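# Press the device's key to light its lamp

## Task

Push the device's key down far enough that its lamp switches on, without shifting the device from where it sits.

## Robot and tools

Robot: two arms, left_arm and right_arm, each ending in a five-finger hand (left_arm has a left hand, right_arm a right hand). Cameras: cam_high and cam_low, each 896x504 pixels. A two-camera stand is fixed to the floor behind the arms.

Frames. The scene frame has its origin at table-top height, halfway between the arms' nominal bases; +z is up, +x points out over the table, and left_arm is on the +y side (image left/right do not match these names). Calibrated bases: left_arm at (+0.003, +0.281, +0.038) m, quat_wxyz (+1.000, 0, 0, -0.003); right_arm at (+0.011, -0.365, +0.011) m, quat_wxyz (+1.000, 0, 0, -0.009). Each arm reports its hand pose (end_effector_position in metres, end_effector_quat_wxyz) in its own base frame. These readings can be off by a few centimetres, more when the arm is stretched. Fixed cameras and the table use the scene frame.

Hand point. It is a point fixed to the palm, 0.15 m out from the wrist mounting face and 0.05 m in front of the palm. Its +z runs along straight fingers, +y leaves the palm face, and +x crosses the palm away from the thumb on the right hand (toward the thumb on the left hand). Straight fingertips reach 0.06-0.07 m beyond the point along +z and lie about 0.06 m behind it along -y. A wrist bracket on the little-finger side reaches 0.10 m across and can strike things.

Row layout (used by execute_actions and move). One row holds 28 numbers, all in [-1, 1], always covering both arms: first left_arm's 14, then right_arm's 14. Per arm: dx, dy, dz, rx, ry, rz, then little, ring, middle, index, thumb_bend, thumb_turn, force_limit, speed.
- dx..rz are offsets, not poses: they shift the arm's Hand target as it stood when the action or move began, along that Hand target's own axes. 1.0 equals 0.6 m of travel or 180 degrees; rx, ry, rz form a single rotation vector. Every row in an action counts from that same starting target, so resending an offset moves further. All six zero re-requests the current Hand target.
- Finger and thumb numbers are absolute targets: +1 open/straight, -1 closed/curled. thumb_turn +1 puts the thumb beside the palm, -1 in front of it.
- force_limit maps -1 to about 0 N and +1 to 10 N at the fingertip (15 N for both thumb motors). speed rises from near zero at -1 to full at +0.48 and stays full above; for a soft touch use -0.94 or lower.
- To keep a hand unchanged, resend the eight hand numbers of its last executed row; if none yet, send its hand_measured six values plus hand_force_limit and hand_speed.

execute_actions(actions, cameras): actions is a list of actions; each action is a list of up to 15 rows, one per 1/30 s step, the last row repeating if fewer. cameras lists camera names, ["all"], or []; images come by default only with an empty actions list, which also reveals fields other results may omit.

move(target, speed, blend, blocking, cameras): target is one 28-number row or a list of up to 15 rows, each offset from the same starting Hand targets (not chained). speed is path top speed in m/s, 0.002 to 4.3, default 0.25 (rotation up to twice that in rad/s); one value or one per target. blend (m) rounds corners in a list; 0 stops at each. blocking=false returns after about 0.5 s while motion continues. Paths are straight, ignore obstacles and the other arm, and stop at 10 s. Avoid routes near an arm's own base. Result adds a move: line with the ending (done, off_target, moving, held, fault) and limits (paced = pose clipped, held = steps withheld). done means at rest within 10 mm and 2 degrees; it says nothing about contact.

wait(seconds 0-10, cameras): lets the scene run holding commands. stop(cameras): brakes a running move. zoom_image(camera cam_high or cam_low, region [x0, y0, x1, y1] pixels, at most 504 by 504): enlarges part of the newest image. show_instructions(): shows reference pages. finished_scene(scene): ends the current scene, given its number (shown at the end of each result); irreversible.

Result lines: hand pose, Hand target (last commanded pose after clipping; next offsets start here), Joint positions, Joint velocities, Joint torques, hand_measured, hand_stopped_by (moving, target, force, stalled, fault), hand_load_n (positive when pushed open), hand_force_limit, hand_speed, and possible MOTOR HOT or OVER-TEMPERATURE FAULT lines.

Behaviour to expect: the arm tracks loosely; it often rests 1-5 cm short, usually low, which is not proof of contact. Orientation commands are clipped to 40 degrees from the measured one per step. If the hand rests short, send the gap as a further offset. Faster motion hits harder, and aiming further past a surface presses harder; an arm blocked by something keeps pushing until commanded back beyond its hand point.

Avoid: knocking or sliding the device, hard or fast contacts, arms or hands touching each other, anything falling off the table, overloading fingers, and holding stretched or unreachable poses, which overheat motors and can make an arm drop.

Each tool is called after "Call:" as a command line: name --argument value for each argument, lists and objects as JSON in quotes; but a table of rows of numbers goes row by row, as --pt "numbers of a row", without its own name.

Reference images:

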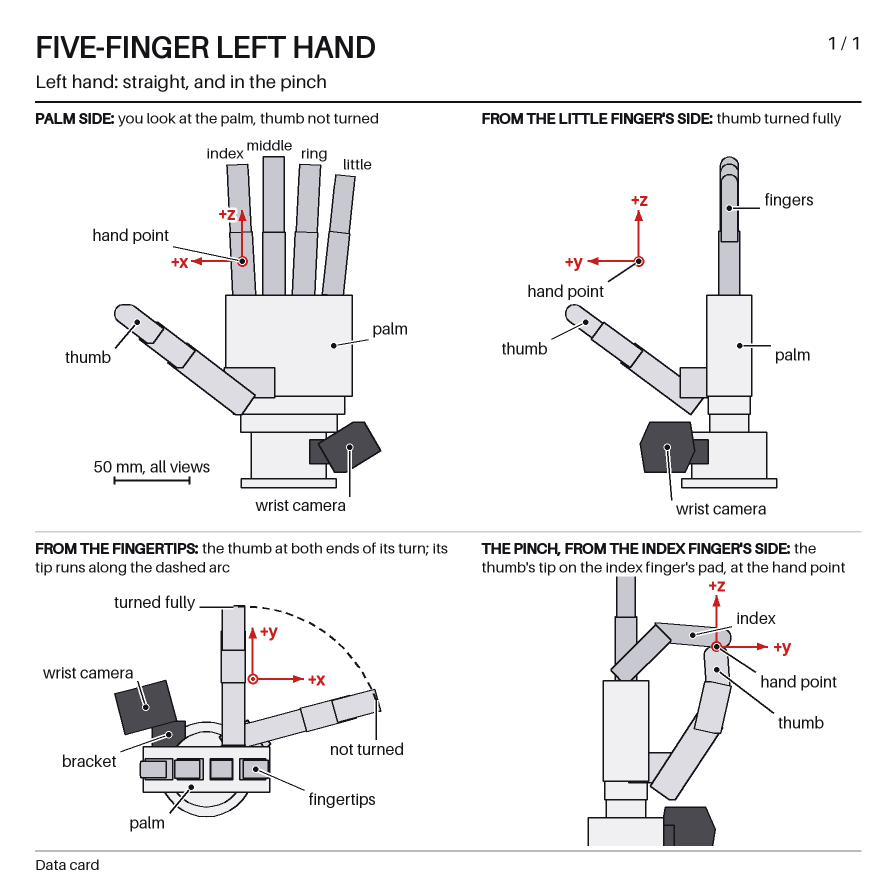

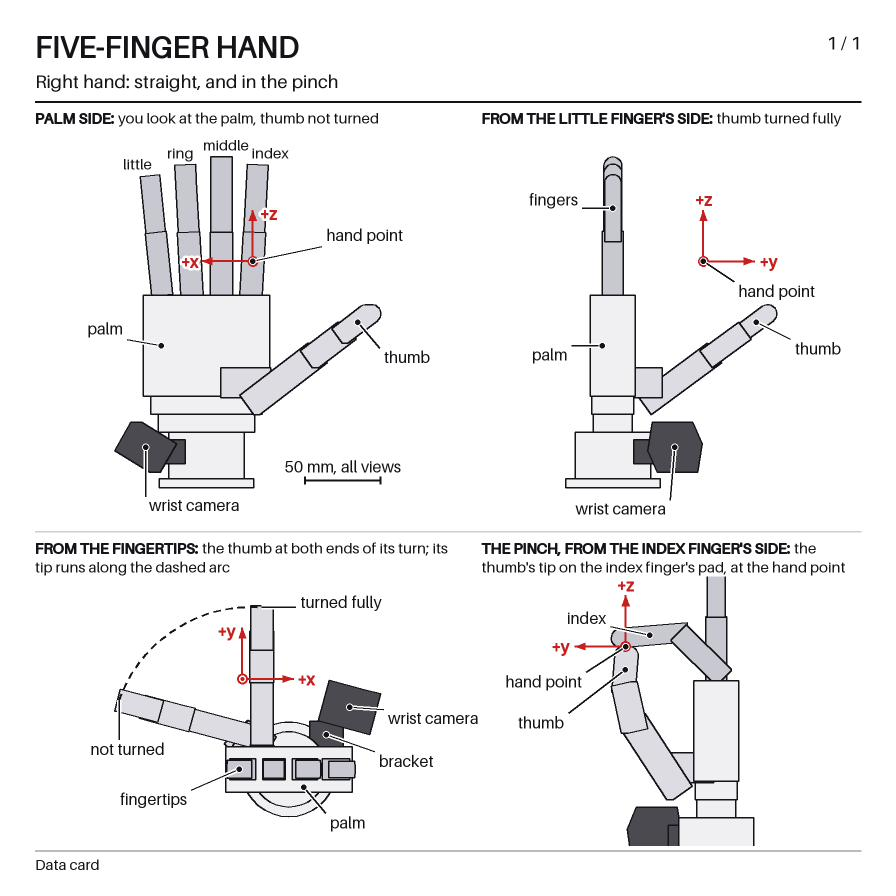

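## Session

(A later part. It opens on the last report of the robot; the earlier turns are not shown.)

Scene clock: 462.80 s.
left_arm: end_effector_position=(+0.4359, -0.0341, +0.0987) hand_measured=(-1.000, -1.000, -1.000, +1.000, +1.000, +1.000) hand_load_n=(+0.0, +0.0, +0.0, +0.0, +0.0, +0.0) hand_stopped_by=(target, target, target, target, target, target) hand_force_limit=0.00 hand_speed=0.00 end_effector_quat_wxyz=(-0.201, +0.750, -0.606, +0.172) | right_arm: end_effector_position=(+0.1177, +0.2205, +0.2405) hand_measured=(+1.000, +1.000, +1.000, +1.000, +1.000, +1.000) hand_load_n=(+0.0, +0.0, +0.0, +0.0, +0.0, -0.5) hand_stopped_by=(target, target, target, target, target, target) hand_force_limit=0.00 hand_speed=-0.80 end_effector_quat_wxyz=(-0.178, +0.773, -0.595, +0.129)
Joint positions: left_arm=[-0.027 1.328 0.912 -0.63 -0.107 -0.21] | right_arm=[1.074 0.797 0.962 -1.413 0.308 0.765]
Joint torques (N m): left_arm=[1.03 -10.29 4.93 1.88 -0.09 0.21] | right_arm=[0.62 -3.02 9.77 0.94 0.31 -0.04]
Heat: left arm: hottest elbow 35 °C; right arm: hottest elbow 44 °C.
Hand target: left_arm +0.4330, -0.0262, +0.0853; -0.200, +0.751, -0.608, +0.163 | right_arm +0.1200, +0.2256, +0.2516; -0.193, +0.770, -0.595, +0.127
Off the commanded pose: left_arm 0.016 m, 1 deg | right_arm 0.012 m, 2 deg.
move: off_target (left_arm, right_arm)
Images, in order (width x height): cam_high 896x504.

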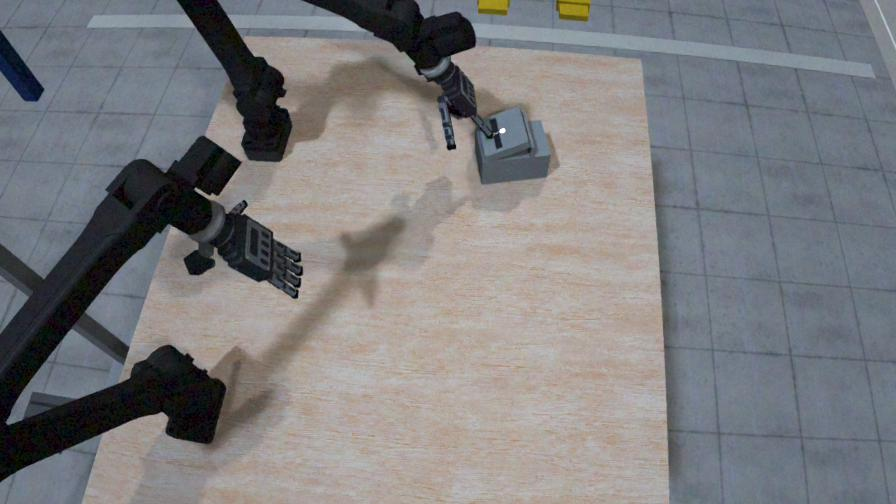

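Call:
move --target '[0,0,-0.15,0,0,0,-1,-1,-1,1,1,1,0,0,0,0,0,0,0,0,1,1,1,1,1,1,0,-0.8]' --cameras '["cam_high"]' --speed 0.12

Call:
zoom_image --camera "cam_high" --region '[460, 90, 560, 190]'

Scene clock: 479.57 s.
left_arm: end_effector_position=(+0.3804, -0.0335, +0.1458) hand_measured=(-1.000, -1.000, -1.000, +1.000, +1.000, +1.000) hand_load_n=(+0.0, +0.0, +0.0, +0.0, +0.0, +0.0) hand_stopped_by=(target, target, target, target, target, target) hand_force_limit=0.00 hand_speed=0.00 end_effector_quat_wxyz=(-0.190, +0.751, -0.614, +0.151) | right_arm: end_effector_position=(+0.1177, +0.2205, +0.2405) hand_measured=(+1.000, +1.000, +1.000, +1.000, +1.000, +1.000) hand_load_n=(+0.0, +0.0, +0.0, +0.0, +0.0, +0.0) hand_stopped_by=(target, target, target, target, target, target) hand_force_limit=0.00 hand_speed=-0.80 end_effector_quat_wxyz=(-0.178, +0.773, -0.595, +0.129)
Joint positions: left_arm=[-0.035 1.159 0.912 -0.845 -0.116 -0.207] | right_arm=[1.074 0.797 0.962 -1.413 0.308 0.765]
Joint torques (N m): left_arm=[-0.91 -10.17 9.01 0.43 -0.32 -0.01] | right_arm=[0.73 -2.96 9.83 0.94 0.32 -0.04]
Heat: left arm: hottest elbow 35 °C; right arm: hottest elbow 44 °C.
Hand target: left_arm +0.3890, -0.0354, +0.1632; -0.200, +0.751, -0.608, +0.163 | right_arm +0.1200, +0.2256, +0.2516; -0.193, +0.770, -0.595, +0.127
Off the commanded pose: left_arm 0.020 m, 2 deg | right_arm 0.012 m, 2 deg.
move: off_target (left_arm, right_arm)
Images, in order (width x height): cam_high 896x504.

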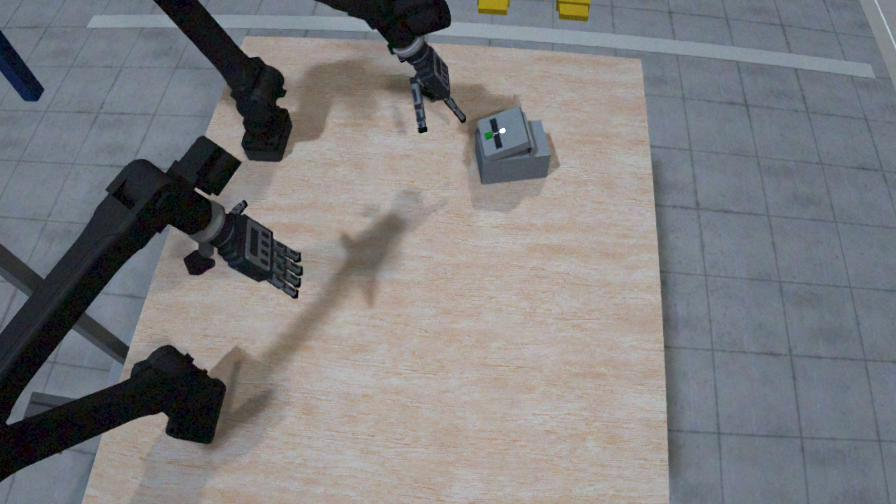

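Scaled by 5.040 from the camera's 896x504 image, which has a finer 1280x720 frame.

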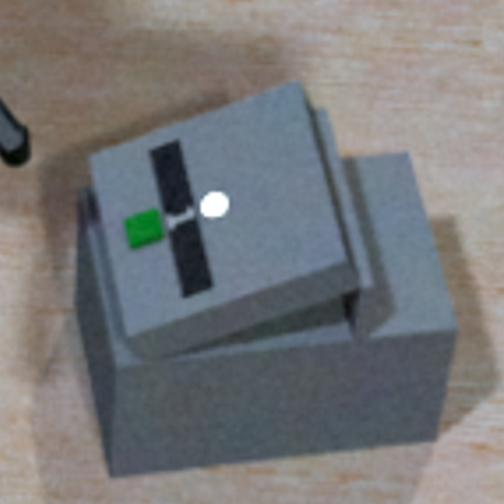

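Lamp stays on. Device in place.

Call:
finished_scene --scene 1

The scene is finished: the task was done.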